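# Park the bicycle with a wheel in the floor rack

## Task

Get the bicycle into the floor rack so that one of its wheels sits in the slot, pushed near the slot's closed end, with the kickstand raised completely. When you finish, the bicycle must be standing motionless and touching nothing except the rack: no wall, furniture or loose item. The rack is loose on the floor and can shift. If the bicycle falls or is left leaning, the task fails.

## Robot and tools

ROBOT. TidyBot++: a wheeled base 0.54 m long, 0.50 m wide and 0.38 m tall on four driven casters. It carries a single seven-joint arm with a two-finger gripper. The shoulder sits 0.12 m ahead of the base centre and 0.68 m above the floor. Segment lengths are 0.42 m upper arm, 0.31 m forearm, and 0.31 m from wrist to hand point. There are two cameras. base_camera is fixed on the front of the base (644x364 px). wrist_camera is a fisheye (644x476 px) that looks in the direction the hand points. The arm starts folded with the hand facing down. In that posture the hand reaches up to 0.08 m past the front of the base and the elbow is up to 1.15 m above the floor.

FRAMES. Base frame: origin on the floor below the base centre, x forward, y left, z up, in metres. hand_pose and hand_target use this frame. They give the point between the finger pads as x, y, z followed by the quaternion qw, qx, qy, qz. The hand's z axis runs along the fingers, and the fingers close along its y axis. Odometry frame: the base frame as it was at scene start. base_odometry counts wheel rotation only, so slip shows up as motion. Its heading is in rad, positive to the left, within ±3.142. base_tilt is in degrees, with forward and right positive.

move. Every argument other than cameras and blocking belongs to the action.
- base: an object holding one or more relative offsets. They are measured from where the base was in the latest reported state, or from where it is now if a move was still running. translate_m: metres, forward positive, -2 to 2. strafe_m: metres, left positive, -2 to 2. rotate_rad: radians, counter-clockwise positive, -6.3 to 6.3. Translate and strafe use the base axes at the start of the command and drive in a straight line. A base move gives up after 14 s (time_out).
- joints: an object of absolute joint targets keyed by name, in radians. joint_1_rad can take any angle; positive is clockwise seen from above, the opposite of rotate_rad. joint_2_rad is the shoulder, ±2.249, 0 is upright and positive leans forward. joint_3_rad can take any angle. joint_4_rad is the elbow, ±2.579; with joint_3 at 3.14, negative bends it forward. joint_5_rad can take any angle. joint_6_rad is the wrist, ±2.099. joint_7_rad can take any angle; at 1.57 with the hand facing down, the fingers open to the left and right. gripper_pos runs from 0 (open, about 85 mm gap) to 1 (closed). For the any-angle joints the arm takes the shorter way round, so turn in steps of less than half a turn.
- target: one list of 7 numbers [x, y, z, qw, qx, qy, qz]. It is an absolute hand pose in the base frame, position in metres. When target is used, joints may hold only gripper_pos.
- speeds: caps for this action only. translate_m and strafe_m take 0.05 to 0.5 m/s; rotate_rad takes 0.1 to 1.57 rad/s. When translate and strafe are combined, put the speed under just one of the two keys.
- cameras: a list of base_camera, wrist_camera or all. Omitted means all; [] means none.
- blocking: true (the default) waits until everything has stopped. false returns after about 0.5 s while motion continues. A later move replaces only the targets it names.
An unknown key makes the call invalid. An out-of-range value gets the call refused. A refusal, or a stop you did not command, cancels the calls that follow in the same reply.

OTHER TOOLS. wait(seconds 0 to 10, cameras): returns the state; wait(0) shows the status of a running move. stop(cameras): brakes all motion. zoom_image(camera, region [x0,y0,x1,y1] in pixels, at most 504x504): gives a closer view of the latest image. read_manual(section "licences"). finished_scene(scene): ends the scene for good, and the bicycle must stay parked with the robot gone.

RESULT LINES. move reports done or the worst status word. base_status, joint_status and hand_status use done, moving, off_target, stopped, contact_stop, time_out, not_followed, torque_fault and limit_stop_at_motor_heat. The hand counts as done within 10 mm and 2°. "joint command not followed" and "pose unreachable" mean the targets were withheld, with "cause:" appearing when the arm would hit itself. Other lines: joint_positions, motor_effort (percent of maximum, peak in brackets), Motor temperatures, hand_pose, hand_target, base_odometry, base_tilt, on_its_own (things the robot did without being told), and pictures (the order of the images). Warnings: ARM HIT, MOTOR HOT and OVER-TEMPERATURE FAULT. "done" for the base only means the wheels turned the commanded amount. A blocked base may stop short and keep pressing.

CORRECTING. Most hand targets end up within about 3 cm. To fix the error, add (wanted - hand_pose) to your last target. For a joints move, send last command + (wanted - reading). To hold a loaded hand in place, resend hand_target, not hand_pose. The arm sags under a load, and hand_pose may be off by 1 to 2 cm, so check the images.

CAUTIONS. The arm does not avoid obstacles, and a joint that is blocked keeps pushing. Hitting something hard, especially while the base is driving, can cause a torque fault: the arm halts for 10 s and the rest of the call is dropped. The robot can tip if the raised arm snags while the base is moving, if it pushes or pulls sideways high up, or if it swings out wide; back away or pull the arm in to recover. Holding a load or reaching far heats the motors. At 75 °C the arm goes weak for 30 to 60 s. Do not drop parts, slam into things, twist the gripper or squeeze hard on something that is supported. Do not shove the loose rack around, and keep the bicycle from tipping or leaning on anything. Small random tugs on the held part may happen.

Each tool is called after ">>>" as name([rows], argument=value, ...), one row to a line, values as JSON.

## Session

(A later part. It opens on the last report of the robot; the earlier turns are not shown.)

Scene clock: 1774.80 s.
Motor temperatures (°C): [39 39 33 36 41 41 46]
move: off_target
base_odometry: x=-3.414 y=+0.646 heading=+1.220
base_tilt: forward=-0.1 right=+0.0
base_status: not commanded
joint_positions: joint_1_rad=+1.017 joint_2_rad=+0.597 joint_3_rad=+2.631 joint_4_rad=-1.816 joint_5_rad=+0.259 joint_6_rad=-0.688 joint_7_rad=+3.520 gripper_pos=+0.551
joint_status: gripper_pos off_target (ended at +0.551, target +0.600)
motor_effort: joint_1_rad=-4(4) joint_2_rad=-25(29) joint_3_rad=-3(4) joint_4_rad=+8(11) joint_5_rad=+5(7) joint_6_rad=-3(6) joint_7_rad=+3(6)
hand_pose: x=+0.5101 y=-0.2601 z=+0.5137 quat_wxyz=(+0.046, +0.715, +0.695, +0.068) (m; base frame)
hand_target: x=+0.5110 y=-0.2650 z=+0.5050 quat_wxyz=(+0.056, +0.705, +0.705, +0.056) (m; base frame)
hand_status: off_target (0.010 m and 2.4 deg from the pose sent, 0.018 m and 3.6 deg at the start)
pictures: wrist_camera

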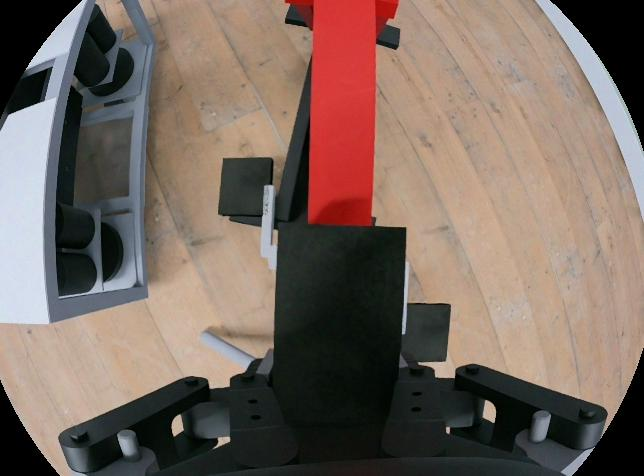

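>>> move(target=[0.555, -0.262, 0.51, 0.028, 0.7065, 0.7065, 0.028], joints={"gripper_pos": 0.62}, cameras=[])

>>> move(target=[0.595, -0.262, 0.512, 0.0, 0.7071, 0.7071, 0.0], cameras=["wrist_camera", "base_camera"])

Scene clock: 1782.30 s.
Motor temperatures (°C): [39 38 33 36 41 41 46]
move: off_target
base_odometry: x=-3.414 y=+0.646 heading=+1.220
base_tilt: forward=-0.1 right=+0.0
base_status: not commanded
joint_positions: joint_1_rad=+0.861 joint_2_rad=+0.637 joint_3_rad=+2.728 joint_4_rad=-1.665 joint_5_rad=+0.259 joint_6_rad=-0.799 joint_7_rad=+3.480 gripper_pos=+0.552
joint_status: gripper_pos off_target (ended at +0.552, target +0.620)
motor_effort: joint_1_rad=-6(7) joint_2_rad=-28(29) joint_3_rad=-6(6) joint_4_rad=+13(14) joint_5_rad=+8(8) joint_6_rad=+6(6) joint_7_rad=+8(8)
hand_pose: x=+0.5484 y=-0.2660 z=+0.5194 quat_wxyz=(+0.039, +0.713, +0.699, +0.040) (m; base frame)
hand_target: x=+0.5550 y=-0.2620 z=+0.5100 quat_wxyz=(+0.028, +0.707, +0.707, +0.028) (m; base frame)
hand_status: off_target (0.012 m and 2.2 deg from the pose sent, 0.045 m and 5.3 deg at the start)
pictures: none
No camera images: "cameras" was empty.

Scene clock: 1783.53 s.
Motor temperatures (°C): [39 38 33 36 41 41 46]
move: off_target
base_odometry: x=-3.414 y=+0.646 heading=+1.220
base_tilt: forward=-0.1 right=+0.1
base_status: not commanded
joint_positions: joint_1_rad=+0.732 joint_2_rad=+0.725 joint_3_rad=+2.801 joint_4_rad=-1.449 joint_5_rad=+0.259 joint_6_rad=-0.978 joint_7_rad=+3.461 gripper_pos=+0.553
joint_status: not commanded
motor_effort: joint_1_rad=-6(7) joint_2_rad=-32(33) joint_3_rad=-4(5) joint_4_rad=+14(15) joint_5_rad=+10(10) joint_6_rad=+6(8) joint_7_rad=+9(9)
hand_pose: x=+0.5873 y=-0.2727 z=+0.5219 quat_wxyz=(+0.014, +0.712, +0.702, +0.010) (m; base frame)
hand_target: x=+0.5950 y=-0.2620 z=+0.5120 quat_wxyz=(+0.000, +0.707, +0.707, +0.000) (m; base frame)
hand_status: off_target (0.016 m and 2.1 deg from the pose sent, 0.047 m and 6.5 deg at the start)
pictures: base_camera, wrist_camera

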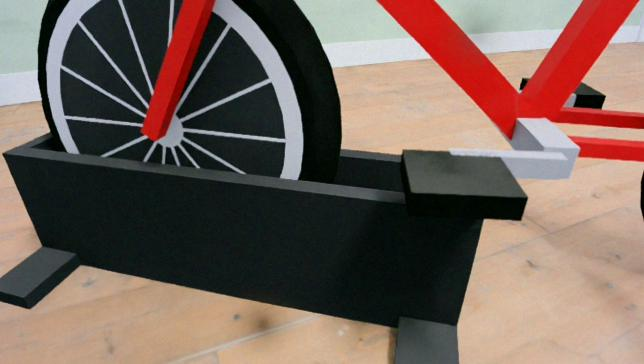

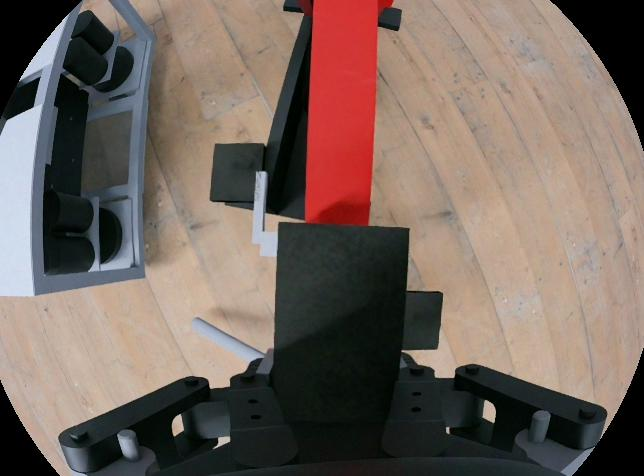

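>>> move(target=[0.615, -0.262, 0.512, -0.015, 0.707, 0.707, -0.015], cameras=[])

>>> move(target=[0.635, -0.26, 0.51, -0.03, 0.7065, 0.7065, -0.03], cameras=["wrist_camera", "base_camera"])

Scene clock: 1789.80 s.
Motor temperatures (°C): [39 38 33 36 41 41 46]
move: off_target
base_odometry: x=-3.414 y=+0.646 heading=+1.220
base_tilt: forward=+0.0 right=+0.1
base_status: not commanded
joint_positions: joint_1_rad=+0.669 joint_2_rad=+0.784 joint_3_rad=+2.836 joint_4_rad=-1.319 joint_5_rad=+0.259 joint_6_rad=-1.082 joint_7_rad=+3.459 gripper_pos=+0.555
joint_status: not commanded
motor_effort: joint_1_rad=-6(7) joint_2_rad=-35(35) joint_3_rad=-4(5) joint_4_rad=+13(15) joint_5_rad=+9(10) joint_6_rad=+6(7) joint_7_rad=+9(9)
hand_pose: x=+0.6083 y=-0.2751 z=+0.5218 quat_wxyz=(+0.000, +0.710, +0.705, -0.008) (m; base frame)
hand_target: x=+0.6150 y=-0.2620 z=+0.5120 quat_wxyz=(-0.015, +0.707, +0.707, -0.015) (m; base frame)
hand_status: off_target (0.018 m and 1.9 deg from the pose sent, 0.031 m and 4.5 deg at the start)
pictures: none
No camera images: "cameras" was empty.

Scene clock: 1790.80 s.
Motor temperatures (°C): [39 38 33 36 41 41 46]
move: off_target
base_odometry: x=-3.414 y=+0.646 heading=+1.220
base_tilt: forward=+0.0 right=+0.0
base_status: not commanded
joint_positions: joint_1_rad=+0.613 joint_2_rad=+0.845 joint_3_rad=+2.869 joint_4_rad=-1.189 joint_5_rad=+0.259 joint_6_rad=-1.183 joint_7_rad=+3.458 gripper_pos=+0.557
joint_status: not commanded
motor_effort: joint_1_rad=-7(7) joint_2_rad=-36(37) joint_3_rad=-3(4) joint_4_rad=+15(15) joint_5_rad=+8(9) joint_6_rad=+6(7) joint_7_rad=+8(9)
hand_pose: x=+0.6275 y=-0.2771 z=+0.5208 quat_wxyz=(-0.014, +0.708, +0.705, -0.025) (m; base frame)
hand_target: x=+0.6350 y=-0.2600 z=+0.5100 quat_wxyz=(-0.030, +0.706, +0.706, -0.030) (m; base frame)
hand_status: off_target (0.022 m and 2.0 deg from the pose sent, 0.033 m and 4.3 deg at the start)
pictures: base_camera, wrist_camera

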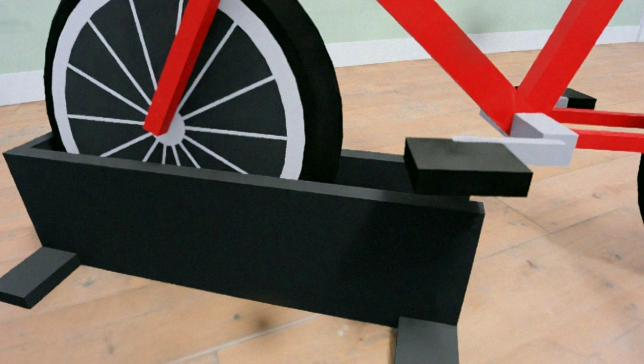

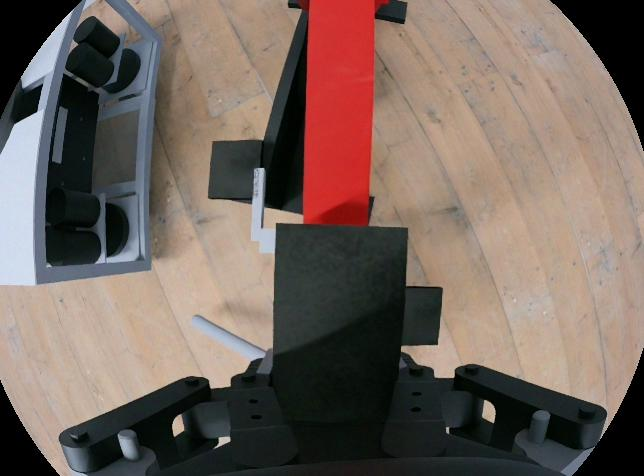

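>>> move(joints={"gripper_pos": 0.42}, cameras=["wrist_camera", "base_camera"])

Scene clock: 1794.07 s.
Motor temperatures (°C): [39 38 33 36 41 41 46]
move: done
base_odometry: x=-3.414 y=+0.646 heading=+1.220
base_tilt: forward=-0.1 right=+0.0
base_status: not commanded
joint_positions: joint_1_rad=+0.597 joint_2_rad=+0.856 joint_3_rad=+2.873 joint_4_rad=-1.184 joint_5_rad=+0.266 joint_6_rad=-1.189 joint_7_rad=+3.458 gripper_pos=+0.420
joint_status: all done
motor_effort: joint_1_rad=-4(7) joint_2_rad=-38(39) joint_3_rad=-4(5) joint_4_rad=+14(16) joint_5_rad=-1(8) joint_6_rad=+4(6) joint_7_rad=+0(8)
hand_pose: x=+0.6287 y=-0.2723 z=+0.5154 quat_wxyz=(-0.018, +0.703, +0.711, -0.031) (m; base frame)
hand_target: x=+0.6350 y=-0.2600 z=+0.5100 quat_wxyz=(-0.030, +0.706, +0.706, -0.030) (m; base frame)
hand_status: not commanded
pictures: base_camera, wrist_camera

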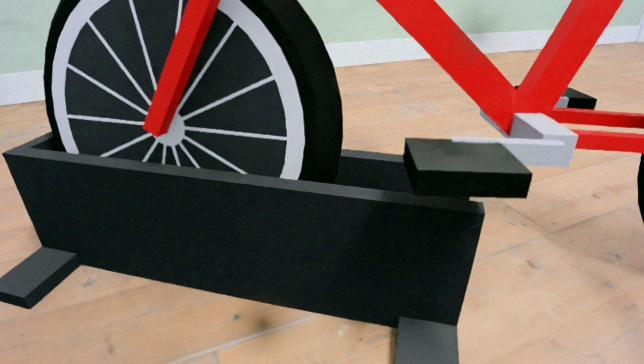

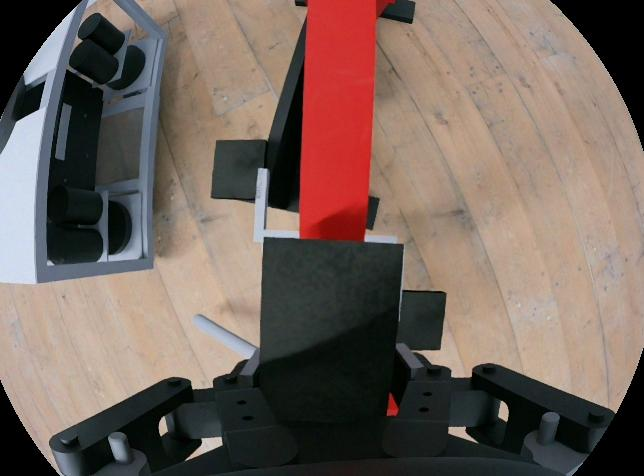

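>>> move(joints={"gripper_pos": 0.25}, cameras=["wrist_camera", "base_camera"])

Scene clock: 1796.80 s.
Motor temperatures (°C): [39 38 33 36 41 41 46]
move: done
base_odometry: x=-3.414 y=+0.646 heading=+1.220
base_tilt: forward=+0.0 right=+0.0
base_status: not commanded
joint_positions: joint_1_rad=+0.584 joint_2_rad=+0.865 joint_3_rad=+2.873 joint_4_rad=-1.178 joint_5_rad=+0.266 joint_6_rad=-1.189 joint_7_rad=+3.458 gripper_pos=+0.250
joint_status: all done
motor_effort: joint_1_rad=-2(3) joint_2_rad=-40(41) joint_3_rad=-3(3) joint_4_rad=+14(15) joint_5_rad=+0(1) joint_6_rad=+2(3) joint_7_rad=+0(0)
hand_pose: x=+0.6332 y=-0.2667 z=+0.5117 quat_wxyz=(-0.019, +0.699, +0.715, -0.031) (m; base frame)
hand_target: x=+0.6350 y=-0.2600 z=+0.5100 quat_wxyz=(-0.030, +0.706, +0.706, -0.030) (m; base frame)
hand_status: not commanded
pictures: base_camera, wrist_camera

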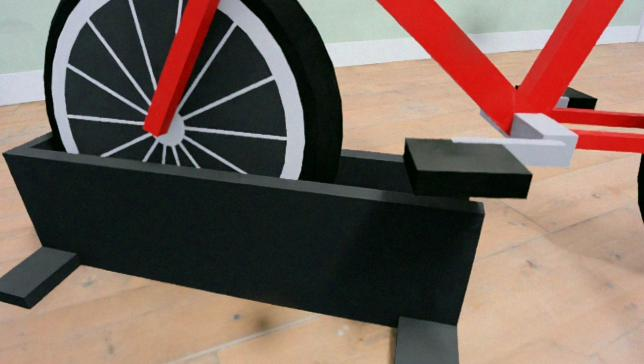

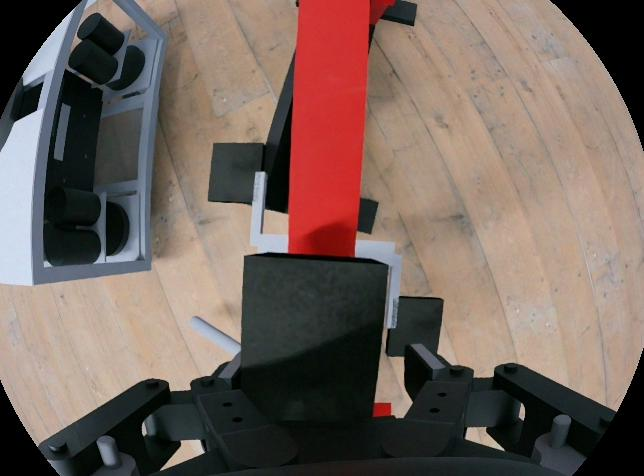

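>>> move(joints={"gripper_pos": 0.0}, cameras=["wrist_camera", "base_camera"])

>>> wait(seconds=1, cameras=["wrist_camera"])

Scene clock: 1800.77 s.
Motor temperatures (°C): [39 39 33 36 41 41 46]
move: done
base_odometry: x=-3.414 y=+0.646 heading=+1.220
base_tilt: forward=+0.0 right=+0.0
base_status: not commanded
joint_positions: joint_1_rad=+0.582 joint_2_rad=+0.866 joint_3_rad=+2.873 joint_4_rad=-1.176 joint_5_rad=+0.266 joint_6_rad=-1.189 joint_7_rad=+3.458 gripper_pos=+0.000
joint_status: all done
motor_effort: joint_1_rad=-1(2) joint_2_rad=-41(41) joint_3_rad=-1(3) joint_4_rad=+13(13) joint_5_rad=+1(1) joint_6_rad=-1(2) joint_7_rad=+0(0)
hand_pose: x=+0.6341 y=-0.2658 z=+0.5114 quat_wxyz=(-0.019, +0.698, +0.715, -0.031) (m; base frame)
hand_target: x=+0.6350 y=-0.2600 z=+0.5100 quat_wxyz=(-0.030, +0.706, +0.706, -0.030) (m; base frame)
hand_status: not commanded
pictures: base_camera, wrist_camera

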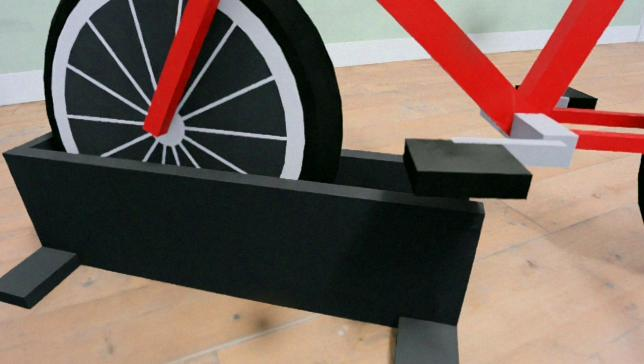

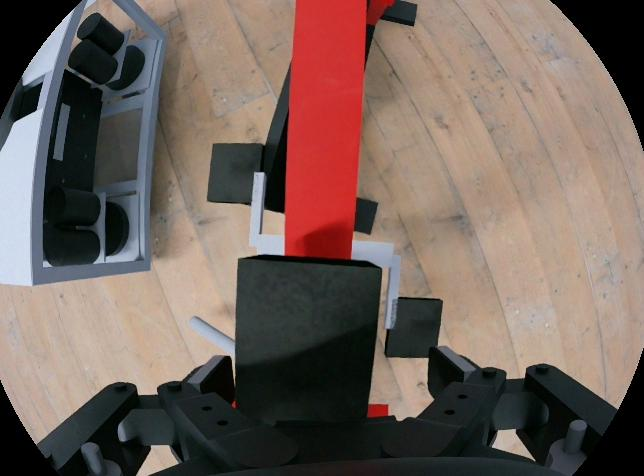

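Scene clock: 1801.77 s.
Motor temperatures (°C): [39 39 33 36 41 41 46]
base_odometry: x=-3.414 y=+0.646 heading=+1.220
base_tilt: forward=-0.1 right=+0.0
base_status: not commanded
joint_positions: joint_1_rad=+0.582 joint_2_rad=+0.866 joint_3_rad=+2.873 joint_4_rad=-1.176 joint_5_rad=+0.266 joint_6_rad=-1.189 joint_7_rad=+3.458 gripper_pos=+0.000
joint_status: all done
motor_effort: joint_1_rad=-1(2) joint_2_rad=-41(41) joint_3_rad=-2(3) joint_4_rad=+12(13) joint_5_rad=+0(1) joint_6_rad=-1(2) joint_7_rad=+0(0)
hand_pose: x=+0.6341 y=-0.2658 z=+0.5114 quat_wxyz=(-0.019, +0.698, +0.715, -0.031) (m; base frame)
hand_target: x=+0.6350 y=-0.2600 z=+0.5100 quat_wxyz=(-0.030, +0.706, +0.706, -0.030) (m; base frame)
hand_status: not commanded
wait: 1.00 s; at rest by 0.27 s
pictures: wrist_camera

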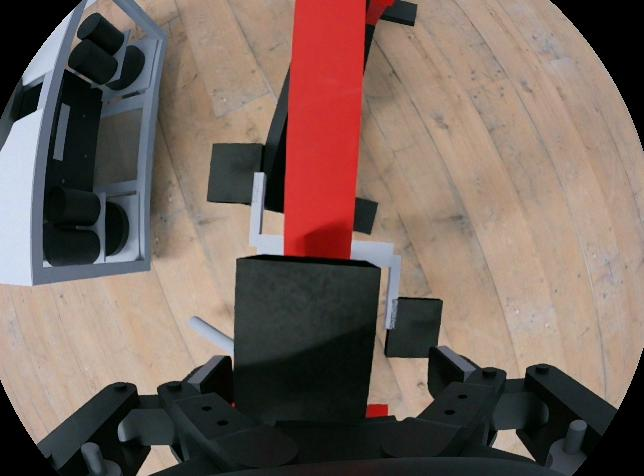

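>>> move(target=[0.615, -0.26, 0.51, -0.03, 0.7065, 0.7065, -0.03], cameras=["wrist_camera", "base_camera"])

Scene clock: 1808.80 s.
Motor temperatures (°C): [39 39 33 36 41 41 46]
move: done
base_odometry: x=-3.414 y=+0.646 heading=+1.220
base_tilt: forward=+0.0 right=+0.0
base_status: not commanded
joint_positions: joint_1_rad=+0.595 joint_2_rad=+0.862 joint_3_rad=+2.873 joint_4_rad=-1.221 joint_5_rad=+0.266 joint_6_rad=-1.189 joint_7_rad=+3.458 gripper_pos=+0.000
joint_status: not commanded
motor_effort: joint_1_rad=-1(2) joint_2_rad=-40(41) joint_3_rad=-2(3) joint_4_rad=+11(14) joint_5_rad=+0(1) joint_6_rad=-1(1) joint_7_rad=+0(0)
hand_pose: x=+0.6139 y=-0.2626 z=+0.5027 quat_wxyz=(-0.037, +0.698, +0.714, -0.038) (m; base frame)
hand_target: x=+0.6150 y=-0.2600 z=+0.5100 quat_wxyz=(-0.030, +0.706, +0.706, -0.030) (m; base frame)
hand_status: done (0.008 m and 1.8 deg from the pose sent, 0.020 m and 1.9 deg at the start)
pictures: base_camera, wrist_camera

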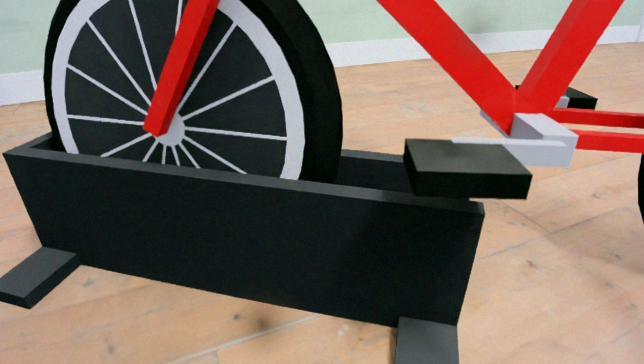

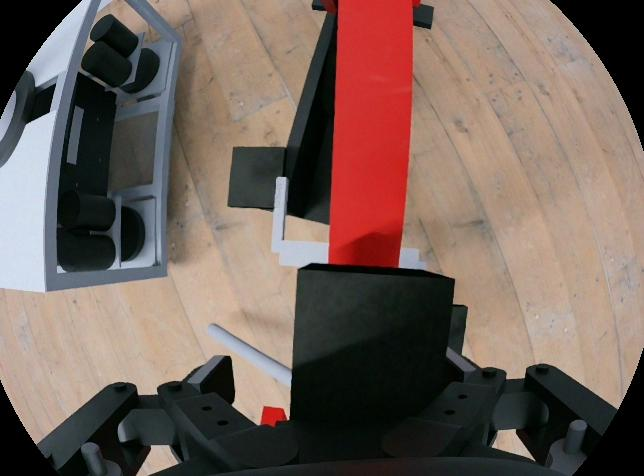

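>>> move(target=[0.6, -0.26, 0.64, -0.03, 0.7065, 0.7065, -0.03], cameras=[])

>>> move(target=[0.48, -0.42, 0.75, 0.0, 0.707, 0.707, 0.0], cameras=["wrist_camera", "base_camera"])

Scene clock: 1817.50 s.
Motor temperatures (°C): [39 39 33 36 41 41 46]
move: off_target
base_odometry: x=-3.414 y=+0.646 heading=+1.220
base_tilt: forward=-0.1 right=+0.0
base_status: not commanded
joint_positions: joint_1_rad=+0.595 joint_2_rad=+0.690 joint_3_rad=+2.893 joint_4_rad=-1.101 joint_5_rad=+0.249 joint_6_rad=-1.384 joint_7_rad=+3.458 gripper_pos=+0.000
joint_status: not commanded
motor_effort: joint_1_rad=-1(2) joint_2_rad=-38(44) joint_3_rad=-1(2) joint_4_rad=+15(15) joint_5_rad=+1(1) joint_6_rad=+0(2) joint_7_rad=+0(0)
hand_pose: x=+0.6123 y=-0.2827 z=+0.6351 quat_wxyz=(+0.012, +0.719, +0.694, -0.043) (m; base frame)
hand_target: x=+0.6000 y=-0.2600 z=+0.6400 quat_wxyz=(-0.030, +0.706, +0.706, -0.030) (m; base frame)
hand_status: off_target (0.026 m and 5.4 deg from the pose sent, 0.138 m and 1.8 deg at the start)
pictures: none
No camera images: "cameras" was empty.

Scene clock: 1819.30 s.
Motor temperatures (°C): [39 39 33 36 41 41 46]
move: off_target
base_odometry: x=-3.414 y=+0.646 heading=+1.220
base_tilt: forward=+0.0 right=+0.1
base_status: not commanded
joint_positions: joint_1_rad=+0.941 joint_2_rad=+0.642 joint_3_rad=+2.947 joint_4_rad=-0.865 joint_5_rad=+0.180 joint_6_rad=-1.608 joint_7_rad=+3.864 gripper_pos=+0.000
joint_status: not commanded
motor_effort: joint_1_rad=+0(5) joint_2_rad=-37(39) joint_3_rad=+0(2) joint_4_rad=+15(16) joint_5_rad=+0(2) joint_6_rad=+1(1) joint_7_rad=+0(0)
hand_pose: x=+0.4808 y=-0.4463 z=+0.7327 quat_wxyz=(+0.019, +0.732, +0.680, -0.031) (m; base frame)
hand_target: x=+0.4800 y=-0.4200 z=+0.7500 quat_wxyz=(+0.000, +0.707, +0.707, +0.000) (m; base frame)
hand_status: off_target (0.031 m and 6.0 deg from the pose sent, 0.223 m and 5.5 deg at the start)
pictures: base_camera, wrist_camera

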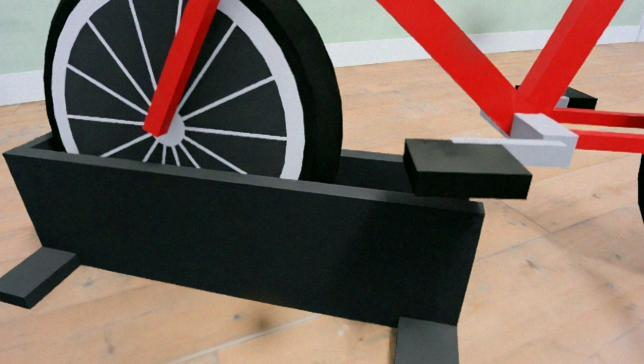

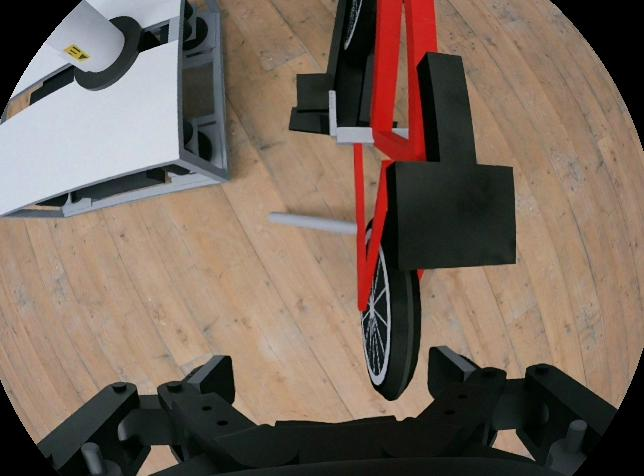

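>>> move(base={"translate_m": -0.1, "strafe_m": -0.35}, cameras=["base_camera"])

>>> move(base={"translate_m": -0.25, "strafe_m": -0.5}, joints={"joint_1_rad":0,"joint_2_rad":-0.35,"joint_3_rad":3.14,"joint_4_rad":-2.55,"joint_5_rad":0,"joint_6_rad":-0.6,"joint_7_rad":1.57}, cameras=["base_camera", "wrist_camera"])

Scene clock: 1846.63 s.
Motor temperatures (°C): [39 39 33 36 41 41 46]
move: done
base_odometry: x=-3.119 y=+0.432 heading=+1.219
base_tilt: forward=-0.1 right=+0.0
base_status: done
joint_positions: joint_1_rad=+0.946 joint_2_rad=+0.637 joint_3_rad=+2.949 joint_4_rad=-0.864 joint_5_rad=+0.174 joint_6_rad=-1.613 joint_7_rad=+3.865 gripper_pos=+0.000
joint_status: not commanded
motor_effort: joint_1_rad=-1(4) joint_2_rad=-37(42) joint_3_rad=-1(3) joint_4_rad=+15(16) joint_5_rad=+1(1) joint_6_rad=+1(1) joint_7_rad=+0(0)
hand_pose: x=+0.4778 y=-0.4464 z=+0.7353 quat_wxyz=(+0.018, +0.734, +0.678, -0.029) (m; base frame)
hand_target: x=+0.4800 y=-0.4200 z=+0.7500 quat_wxyz=(+0.000, +0.707, +0.707, +0.000) (m; base frame)
hand_status: not commanded
pictures: base_camera

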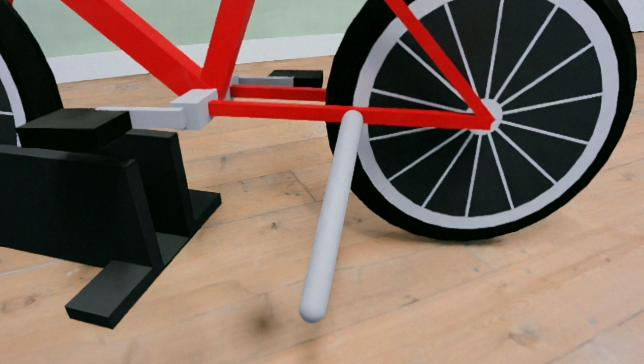

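Scene clock: 1850.10 s.
Motor temperatures (°C): [39 39 33 36 41 41 46]
move: done
base_odometry: x=-2.736 y=+0.025 heading=+1.220
base_tilt: forward=-0.1 right=+0.0
base_status: done
joint_positions: joint_1_rad=+0.012 joint_2_rad=-0.329 joint_3_rad=+3.121 joint_4_rad=-2.523 joint_5_rad=+0.073 joint_6_rad=-0.680 joint_7_rad=+1.650 gripper_pos=+0.000
joint_status: all done
motor_effort: joint_1_rad=-1(3) joint_2_rad=-2(37) joint_3_rad=+2(3) joint_4_rad=+13(16) joint_5_rad=+0(2) joint_6_rad=+2(4) joint_7_rad=+0(1)
hand_pose: x=+0.3208 y=-0.0121 z=+0.5968 quat_wxyz=(+0.035, +0.988, +0.068, +0.132) (m; base frame)
hand_target: x=+0.3331 y=+0.0016 z=+0.5987 quat_wxyz=(+0.000, +0.985, +0.000, +0.170) (m; base frame)
hand_status: not commanded
pictures: base_camera, wrist_camera

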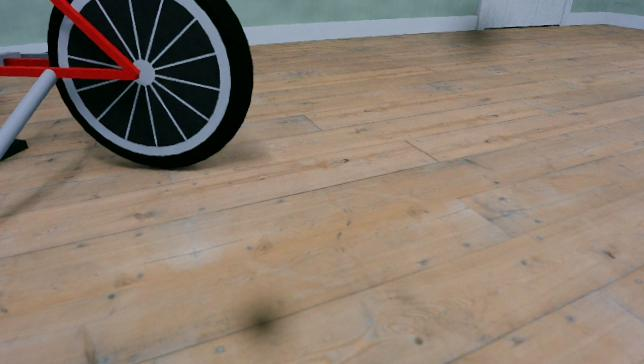

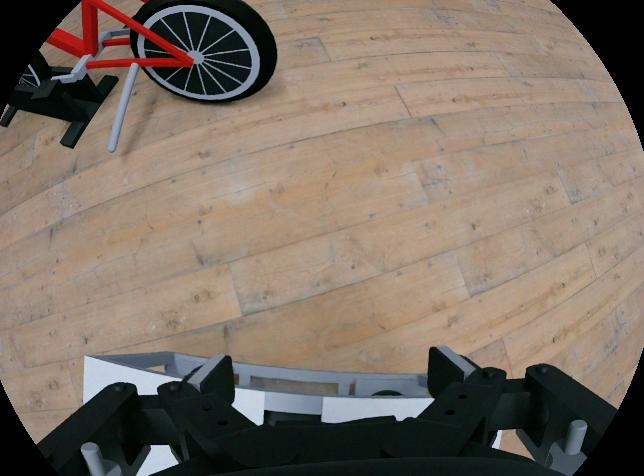

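>>> move(base={"translate_m": 0.62, "strafe_m": -0.28}, cameras=[])

>>> move(base={"rotate_rad": 1.44}, cameras=["base_camera", "wrist_camera"])

Scene clock: 1859.07 s.
Motor temperatures (°C): [39 39 33 36 41 41 46]
move: done
base_odometry: x=-2.260 y=+0.511 heading=+1.219
base_tilt: forward=-0.1 right=+0.0
base_status: done
joint_positions: joint_1_rad=+0.012 joint_2_rad=-0.338 joint_3_rad=+3.124 joint_4_rad=-2.527 joint_5_rad=+0.071 joint_6_rad=-0.671 joint_7_rad=+1.648 gripper_pos=+0.000
joint_status: not commanded
motor_effort: joint_1_rad=-1(1) joint_2_rad=-2(4) joint_3_rad=+2(3) joint_4_rad=+13(16) joint_5_rad=+0(1) joint_6_rad=+3(4) joint_7_rad=+0(0)
hand_pose: x=+0.3219 y=-0.0120 z=+0.5977 quat_wxyz=(+0.034, +0.988, +0.065, +0.138) (m; base frame)
hand_target: x=+0.3331 y=+0.0016 z=+0.5987 quat_wxyz=(+0.000, +0.985, +0.000, +0.170) (m; base frame)
hand_status: not commanded
pictures: none
No camera images: "cameras" was empty.

Scene clock: 1861.27 s.
Motor temperatures (°C): [39 39 33 36 41 41 46]
move: done
base_odometry: x=-2.260 y=+0.511 heading=+2.659
base_tilt: forward=-0.1 right=+0.0
base_status: done
joint_positions: joint_1_rad=+0.009 joint_2_rad=-0.338 joint_3_rad=+3.125 joint_4_rad=-2.527 joint_5_rad=+0.069 joint_6_rad=-0.671 joint_7_rad=+1.648 gripper_pos=+0.000
joint_status: not commanded
motor_effort: joint_1_rad=-1(2) joint_2_rad=-2(2) joint_3_rad=+1(3) joint_4_rad=+13(15) joint_5_rad=+1(1) joint_6_rad=+3(4) joint_7_rad=+0(0)
hand_pose: x=+0.3220 y=-0.0111 z=+0.5977 quat_wxyz=(+0.033, +0.988, +0.065, +0.139) (m; base frame)
hand_target: x=+0.3331 y=+0.0016 z=+0.5987 quat_wxyz=(+0.000, +0.985, +0.000, +0.170) (m; base frame)
hand_status: not commanded
pictures: base_camera, wrist_camera

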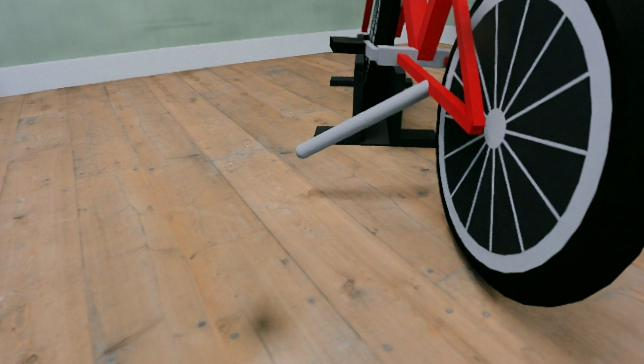

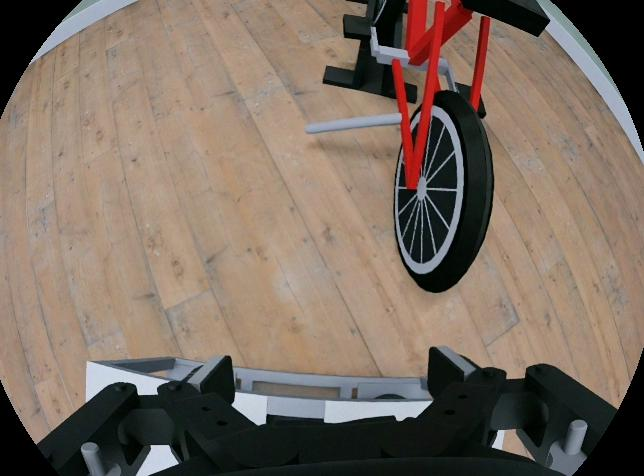

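>>> move(base={"translate_m": 0.185}, speeds={"translate_m": 0.15}, joints={"gripper_pos": 1.0}, cameras=["base_camera", "wrist_camera"])

Scene clock: 1879.57 s.
Motor temperatures (°C): [39 38 33 36 41 41 46]
move: done
base_odometry: x=-2.423 y=+0.597 heading=+2.659
base_tilt: forward=+0.0 right=+0.0
base_status: done
joint_positions: joint_1_rad=+0.009 joint_2_rad=-0.341 joint_3_rad=+3.126 joint_4_rad=-2.529 joint_5_rad=+0.068 joint_6_rad=-0.670 joint_7_rad=+1.648 gripper_pos=+0.999
joint_status: all done
motor_effort: joint_1_rad=-1(1) joint_2_rad=-1(6) joint_3_rad=+1(3) joint_4_rad=+14(15) joint_5_rad=+1(1) joint_6_rad=+2(4) joint_7_rad=+0(0)
hand_pose: x=+0.3221 y=-0.0111 z=+0.5980 quat_wxyz=(+0.032, +0.987, +0.065, +0.140) (m; base frame)
hand_target: x=+0.3331 y=+0.0016 z=+0.5987 quat_wxyz=(+0.000, +0.985, +0.000, +0.170) (m; base frame)
hand_status: not commanded
pictures: base_camera, wrist_camera

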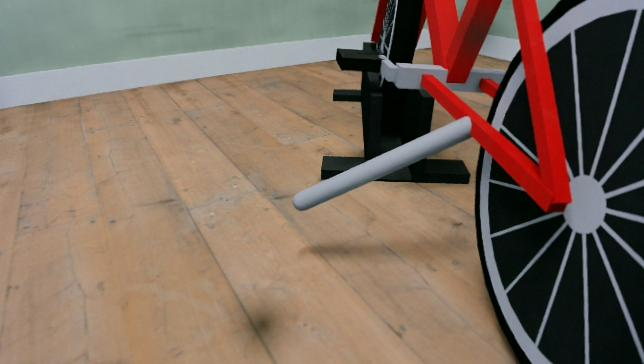

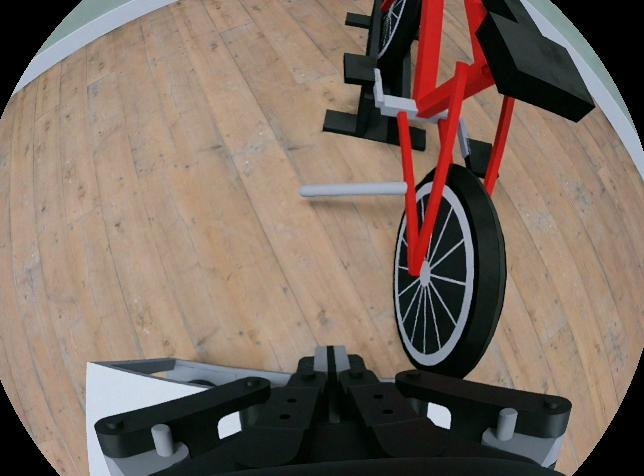

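>>> move(target=[0.74, 0.02, 0.3, 0.1736, 0.985, 0, 0], cameras=[])

>>> move(target=[0.74, -0.02, 0.12, 0.1736, 0.985, 0, 0], cameras=["base_camera", "wrist_camera"])

Scene clock: 1894.27 s.
Motor temperatures (°C): [39 38 33 36 41 41 46]
move: off_target
base_odometry: x=-2.423 y=+0.597 heading=+2.659
base_tilt: forward=+0.0 right=+0.0
base_status: not commanded
joint_positions: joint_1_rad=-0.286 joint_2_rad=+1.272 joint_3_rad=+3.351 joint_4_rad=-1.074 joint_5_rad=+0.081 joint_6_rad=-0.831 joint_7_rad=+1.330 gripper_pos=+0.999
joint_status: not commanded
motor_effort: joint_1_rad=-1(1) joint_2_rad=-45(47) joint_3_rad=+5(6) joint_4_rad=+10(15) joint_5_rad=+2(2) joint_6_rad=+0(4) joint_7_rad=+0(0)
hand_pose: x=+0.7445 y=+0.0422 z=+0.2879 quat_wxyz=(+0.130, +0.991, +0.017, +0.013) (m; base frame)
hand_target: x=+0.7400 y=+0.0200 z=+0.3000 quat_wxyz=(+0.174, +0.985, +0.000, +0.000) (m; base frame)
hand_status: off_target (0.026 m and 5.6 deg from the pose sent, 0.514 m and 24.0 deg at the start)
pictures: none
No camera images: "cameras" was empty.

Scene clock: 1896.07 s.
Motor temperatures (°C): [39 38 33 36 41 41 46]
move: off_target
base_odometry: x=-2.423 y=+0.597 heading=+2.659
base_tilt: forward=-0.1 right=+0.1
base_status: not commanded
joint_positions: joint_1_rad=-0.230 joint_2_rad=+1.663 joint_3_rad=+3.373 joint_4_rad=-0.802 joint_5_rad=+0.081 joint_6_rad=-0.831 joint_7_rad=+1.322 gripper_pos=+0.999
joint_status: not commanded
motor_effort: joint_1_rad=-1(2) joint_2_rad=-45(49) joint_3_rad=+4(6) joint_4_rad=+8(10) joint_5_rad=+2(3) joint_6_rad=-1(2) joint_7_rad=+0(0)
hand_pose: x=+0.7061 y=-0.0064 z=+0.1064 quat_wxyz=(+0.158, +0.986, +0.022, -0.043) (m; base frame)
hand_target: x=+0.7400 y=-0.0200 z=+0.1200 quat_wxyz=(+0.174, +0.985, +0.000, +0.000) (m; base frame)
hand_status: off_target (0.039 m and 5.9 deg from the pose sent, 0.179 m and 5.6 deg at the start)
pictures: base_camera, wrist_camera

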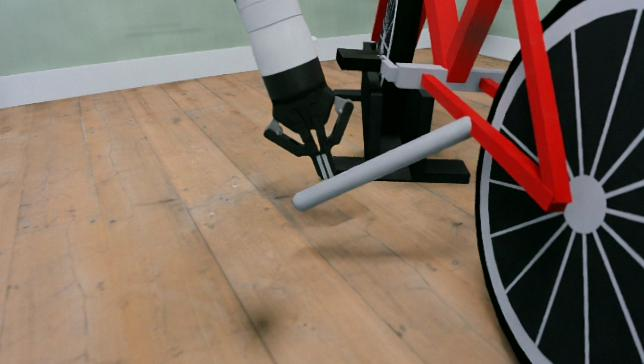

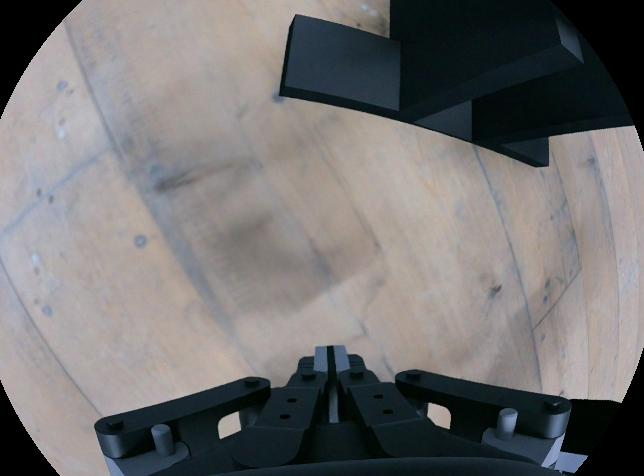

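>>> move(target=[0.76, -0.05, 0.075, 0.1736, 0.985, 0, 0], cameras=["base_camera"])

Scene clock: 1914.03 s.
Motor temperatures (°C): [39 39 33 36 41 41 46]
move: off_target
base_odometry: x=-2.423 y=+0.597 heading=+2.659
base_tilt: forward=+0.0 right=+0.1
base_status: not commanded
joint_positions: joint_1_rad=-0.148 joint_2_rad=+1.823 joint_3_rad=+3.373 joint_4_rad=-0.493 joint_5_rad=+0.081 joint_6_rad=-0.842 joint_7_rad=+1.322 gripper_pos=+0.999
joint_status: not commanded
motor_effort: joint_1_rad=+0(2) joint_2_rad=-46(48) joint_3_rad=+5(6) joint_4_rad=+10(11) joint_5_rad=+2(2) joint_6_rad=+0(2) joint_7_rad=+0(0)
hand_pose: x=+0.7669 y=-0.0254 z=+0.0658 quat_wxyz=(+0.141, +0.990, +0.005, +0.018) (m; base frame)
hand_target: x=+0.7600 y=-0.0500 z=+0.0750 quat_wxyz=(+0.174, +0.985, +0.000, +0.000) (m; base frame)
hand_status: off_target (0.027 m and 4.3 deg from the pose sent, 0.076 m and 5.9 deg at the start)
pictures: base_camera

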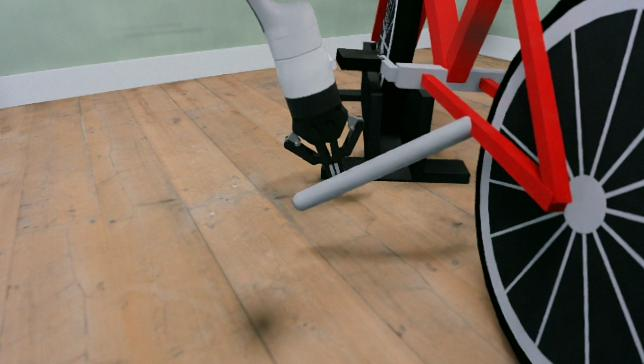

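>>> move(target=[0.70, -0.055, 0.075, 0.1736, 0.985, 0, 0], cameras=["base_camera"])

>>> move(target=[0.65, -0.06, 0.08, 0.1736, 0.985, 0, 0], cameras=["base_camera"])

Scene clock: 1920.03 s.
Motor temperatures (°C): [39 39 33 36 41 41 46]
move: off_target
base_odometry: x=-2.423 y=+0.597 heading=+2.659
base_tilt: forward=-0.1 right=+0.0
base_status: not commanded
joint_positions: joint_1_rad=-0.192 joint_2_rad=+1.718 joint_3_rad=+3.401 joint_4_rad=-0.886 joint_5_rad=+0.081 joint_6_rad=-0.693 joint_7_rad=+1.322 gripper_pos=+0.999
joint_status: not commanded
motor_effort: joint_1_rad=-1(1) joint_2_rad=-43(47) joint_3_rad=+6(6) joint_4_rad=+6(11) joint_5_rad=+2(2) joint_6_rad=-1(2) joint_7_rad=+0(0)
hand_pose: x=+0.6714 y=-0.0521 z=+0.0617 quat_wxyz=(+0.166, +0.985, +0.014, -0.046) (m; base frame)
hand_target: x=+0.7000 y=-0.0550 z=+0.0750 quat_wxyz=(+0.174, +0.985, +0.000, +0.000) (m; base frame)
hand_status: off_target (0.032 m and 5.5 deg from the pose sent, 0.074 m and 4.3 deg at the start)
pictures: base_camera

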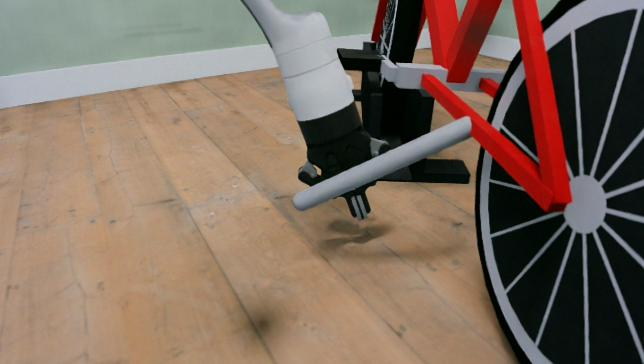

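Scene clock: 1921.33 s.
Motor temperatures (°C): [39 39 33 36 41 41 46]
move: off_target
base_odometry: x=-2.423 y=+0.597 heading=+2.659
base_tilt: forward=+0.0 right=+0.0
base_status: not commanded
joint_positions: joint_1_rad=-0.242 joint_2_rad=+1.632 joint_3_rad=+3.442 joint_4_rad=-1.122 joint_5_rad=+0.081 joint_6_rad=-0.479 joint_7_rad=+1.322 gripper_pos=+0.999
joint_status: not commanded
motor_effort: joint_1_rad=-1(1) joint_2_rad=-38(43) joint_3_rad=+6(7) joint_4_rad=+0(6) joint_5_rad=+1(2) joint_6_rad=-4(7) joint_7_rad=+0(1)
hand_pose: x=+0.6615 y=-0.0581 z=+0.0816 quat_wxyz=(+0.174, +0.984, +0.035, -0.008) (m; base frame)
hand_target: x=+0.6500 y=-0.0600 z=+0.0800 quat_wxyz=(+0.174, +0.985, +0.000, +0.000) (m; base frame)
hand_status: off_target (0.012 m and 4.1 deg from the pose sent, 0.029 m and 5.5 deg at the start)
pictures: base_camera

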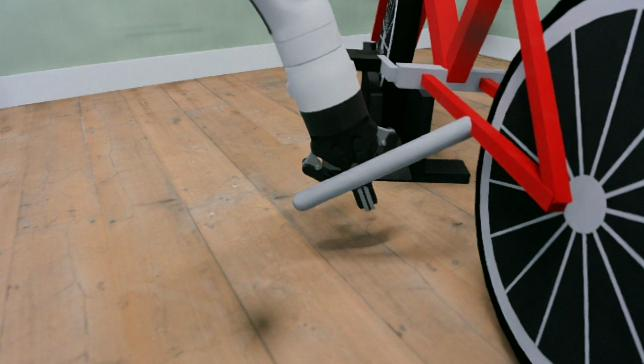

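>>> move(target=[0.59, -0.05, 0.075, 0.1736, 0.985, 0, 0], cameras=["base_camera"])

>>> move(target=[0.54, -0.05, 0.075, 0.1736, 0.985, 0, 0], cameras=["base_camera"])

Scene clock: 1936.90 s.
Motor temperatures (°C): [39 39 33 36 41 40 46]
move: off_target
base_odometry: x=-2.423 y=+0.597 heading=+2.659
base_tilt: forward=-0.1 right=+0.0
base_status: not commanded
joint_positions: joint_1_rad=-0.322 joint_2_rad=+1.588 joint_3_rad=+3.488 joint_4_rad=-1.323 joint_5_rad=+0.037 joint_6_rad=-0.278 joint_7_rad=+1.322 gripper_pos=+0.999
joint_status: not commanded
motor_effort: joint_1_rad=-1(2) joint_2_rad=-31(37) joint_3_rad=+4(6) joint_4_rad=-6(7) joint_5_rad=+0(1) joint_6_rad=-6(8) joint_7_rad=+0(1)
hand_pose: x=+0.6393 y=-0.0496 z=+0.0907 quat_wxyz=(+0.177, +0.982, +0.053, +0.024) (m; base frame)
hand_target: x=+0.5900 y=-0.0500 z=+0.0750 quat_wxyz=(+0.174, +0.985, +0.000, +0.000) (m; base frame)
hand_status: off_target (0.052 m and 6.6 deg from the pose sent, 0.072 m and 4.1 deg at the start)
pictures: base_camera

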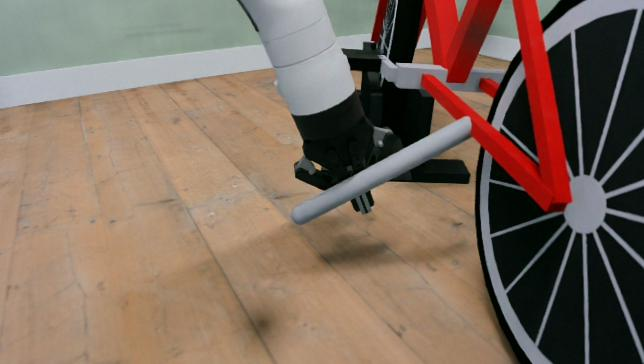

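Scene clock: 1938.07 s.
Motor temperatures (°C): [39 39 33 36 41 40 46]
move: off_target
base_odometry: x=-2.423 y=+0.597 heading=+2.659
base_tilt: forward=+0.0 right=+0.1
base_status: not commanded
joint_positions: joint_1_rad=-0.377 joint_2_rad=+1.564 joint_3_rad=+3.498 joint_4_rad=-1.478 joint_5_rad=-0.048 joint_6_rad=-0.109 joint_7_rad=+1.322 gripper_pos=+0.999
joint_status: not commanded
motor_effort: joint_1_rad=+1(2) joint_2_rad=-25(30) joint_3_rad=+4(5) joint_4_rad=-10(11) joint_5_rad=-1(2) joint_6_rad=-9(10) joint_7_rad=-1(2)
hand_pose: x=+0.6160 y=-0.0353 z=+0.0948 quat_wxyz=(+0.166, +0.984, +0.037, +0.053) (m; base frame)
hand_target: x=+0.5400 y=-0.0500 z=+0.0750 quat_wxyz=(+0.174, +0.985, +0.000, +0.000) (m; base frame)
hand_status: off_target (0.080 m and 7.5 deg from the pose sent, 0.101 m and 6.6 deg at the start)
pictures: base_camera

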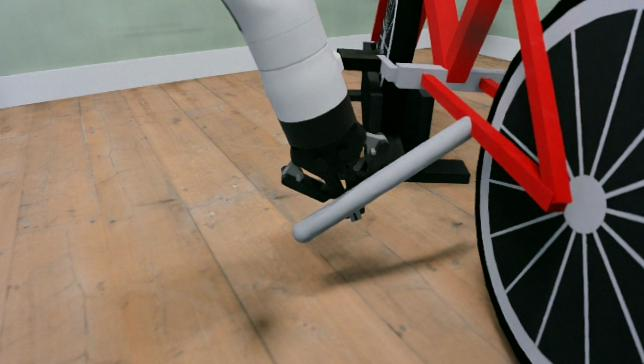

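>>> move(target=[0.50, -0.08, 0.07, 0.1736, 0.985, 0, 0], cameras=["base_camera"])

>>> move(target=[0.46, -0.1, 0.07, 0.1736, 0.985, 0, 0], cameras=["base_camera"])

Scene clock: 1944.97 s.
Motor temperatures (°C): [39 39 33 36 41 40 46]
move: done
base_odometry: x=-2.423 y=+0.597 heading=+2.659
base_tilt: forward=+0.0 right=+0.1
base_status: not commanded
joint_positions: joint_1_rad=-0.329 joint_2_rad=+1.631 joint_3_rad=+3.476 joint_4_rad=-1.674 joint_5_rad=-0.114 joint_6_rad=+0.029 joint_7_rad=+1.364 gripper_pos=+0.999
joint_status: not commanded
motor_effort: joint_1_rad=-1(6) joint_2_rad=-32(36) joint_3_rad=+8(9) joint_4_rad=-4(13) joint_5_rad=+0(1) joint_6_rad=+0(10) joint_7_rad=+0(2)
hand_pose: x=+0.4962 y=-0.0876 z=+0.0682 quat_wxyz=(+0.180, +0.984, +0.003, -0.009) (m; base frame)
hand_target: x=+0.5000 y=-0.0800 z=+0.0700 quat_wxyz=(+0.174, +0.985, +0.000, +0.000) (m; base frame)
hand_status: done (0.009 m and 1.4 deg from the pose sent, 0.127 m and 7.5 deg at the start)
pictures: base_camera

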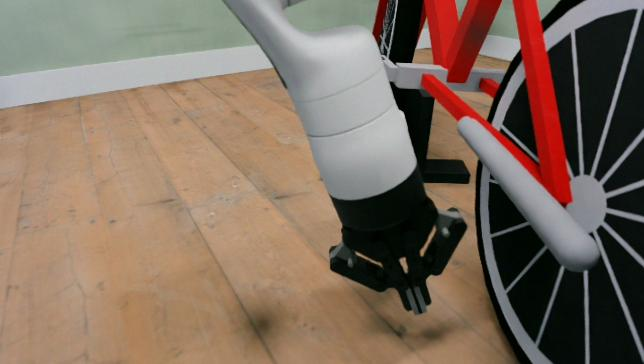

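Scene clock: 1946.17 s.
Motor temperatures (°C): [39 39 33 36 41 40 46]
move: off_target
base_odometry: x=-2.423 y=+0.597 heading=+2.659
base_tilt: forward=-0.1 right=+0.1
base_status: not commanded
joint_positions: joint_1_rad=-0.285 joint_2_rad=+1.633 joint_3_rad=+3.452 joint_4_rad=-1.779 joint_5_rad=-0.142 joint_6_rad=+0.125 joint_7_rad=+1.418 gripper_pos=+0.999
joint_status: not commanded
motor_effort: joint_1_rad=-1(2) joint_2_rad=-30(32) joint_3_rad=+7(8) joint_4_rad=-5(7) joint_5_rad=+0(1) joint_6_rad=-1(2) joint_7_rad=+0(0)
hand_pose: x=+0.4534 y=-0.1033 z=+0.0720 quat_wxyz=(+0.177, +0.984, -0.005, -0.023) (m; base frame)
hand_target: x=+0.4600 y=-0.1000 z=+0.0700 quat_wxyz=(+0.174, +0.985, +0.000, +0.000) (m; base frame)
hand_status: off_target (0.008 m and 2.7 deg from the pose sent, 0.038 m and 1.4 deg at the start)
pictures: base_camera

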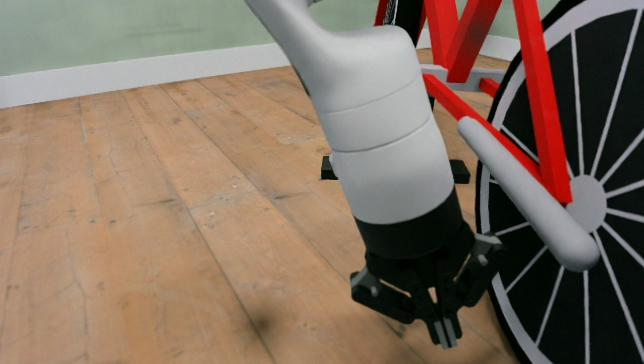

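>>> move(target=[0.5, 0.08, 0.2, 0.1736, 0.985, 0, 0], cameras=[])

>>> move(joints={"joint_1_rad":0,"joint_2_rad":-0.35,"joint_3_rad":3.14,"joint_4_rad":-2.4,"joint_5_rad":0,"joint_6_rad":-0.6,"joint_7_rad":1.57}, cameras=["base_camera", "wrist_camera"])

>>> zoom_image(camera="base_camera", region=[340, 0, 644, 300])

Scene clock: 1953.33 s.
Motor temperatures (°C): [39 39 33 36 41 40 46]
move: off_target
base_odometry: x=-2.423 y=+0.597 heading=+2.659
base_tilt: forward=+0.0 right=-0.1
base_status: not commanded
joint_positions: joint_1_rad=-0.692 joint_2_rad=+1.321 joint_3_rad=+3.464 joint_4_rad=-1.785 joint_5_rad=-0.143 joint_6_rad=-0.165 joint_7_rad=+1.223 gripper_pos=+0.999
joint_status: not commanded
motor_effort: joint_1_rad=-1(3) joint_2_rad=-34(35) joint_3_rad=+6(8) joint_4_rad=-1(6) joint_5_rad=+0(1) joint_6_rad=+0(1) joint_7_rad=+0(0)
hand_pose: x=+0.5219 y=+0.0984 z=+0.1865 quat_wxyz=(+0.152, +0.987, +0.050, +0.026) (m; base frame)
hand_target: x=+0.5000 y=+0.0800 z=+0.2000 quat_wxyz=(+0.174, +0.985, +0.000, +0.000) (m; base frame)
hand_status: off_target (0.032 m and 6.9 deg from the pose sent, 0.228 m and 2.7 deg at the start)
pictures: none
No camera images: "cameras" was empty.

Scene clock: 1956.20 s.
Motor temperatures (°C): [39 39 33 36 41 40 46]
move: done
base_odometry: x=-2.423 y=+0.597 heading=+2.659
base_tilt: forward=-0.1 right=+0.0
base_status: not commanded
joint_positions: joint_1_rad=-0.013 joint_2_rad=-0.332 joint_3_rad=+3.159 joint_4_rad=-2.371 joint_5_rad=-0.074 joint_6_rad=-0.528 joint_7_rad=+1.490 gripper_pos=+0.999
joint_status: all done
motor_effort: joint_1_rad=-1(2) joint_2_rad=-5(37) joint_3_rad=+2(9) joint_4_rad=+16(17) joint_5_rad=+0(2) joint_6_rad=+6(6) joint_7_rad=+0(1)
hand_pose: x=+0.4320 y=+0.0117 z=+0.6768 quat_wxyz=(-0.040, +0.956, -0.066, +0.282) (m; base frame)
hand_target: x=+0.4006 y=+0.0018 z=+0.6577 quat_wxyz=(+0.000, +0.970, +0.000, +0.243) (m; base frame)
hand_status: not commanded
pictures: base_camera, wrist_camera

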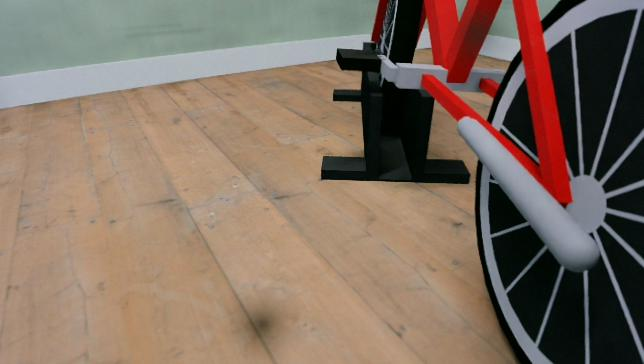

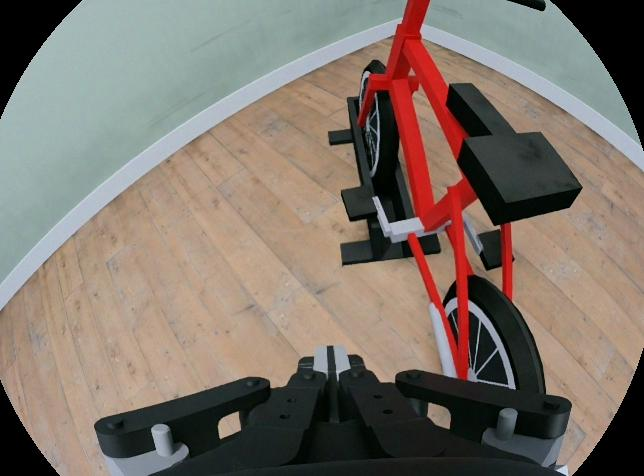

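Scaled by 1.658.

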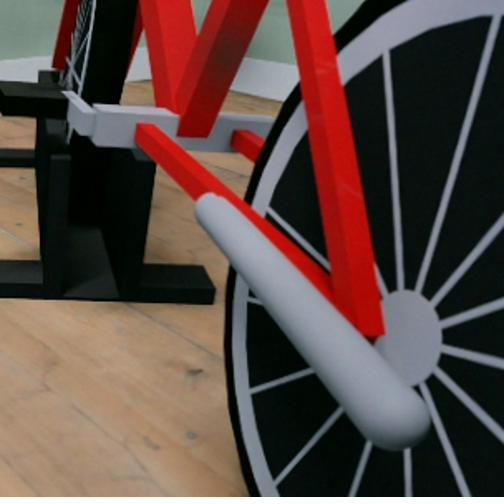

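>>> zoom_image(camera="wrist_camera", region=[300, 30, 480, 290])

Scaled by 1.938.

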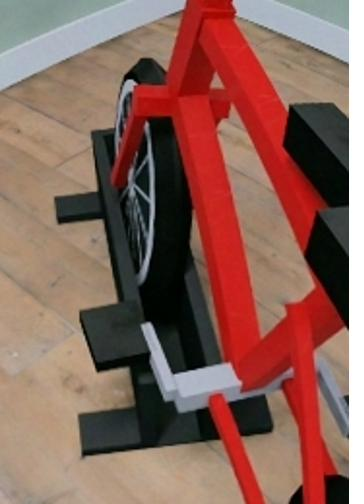

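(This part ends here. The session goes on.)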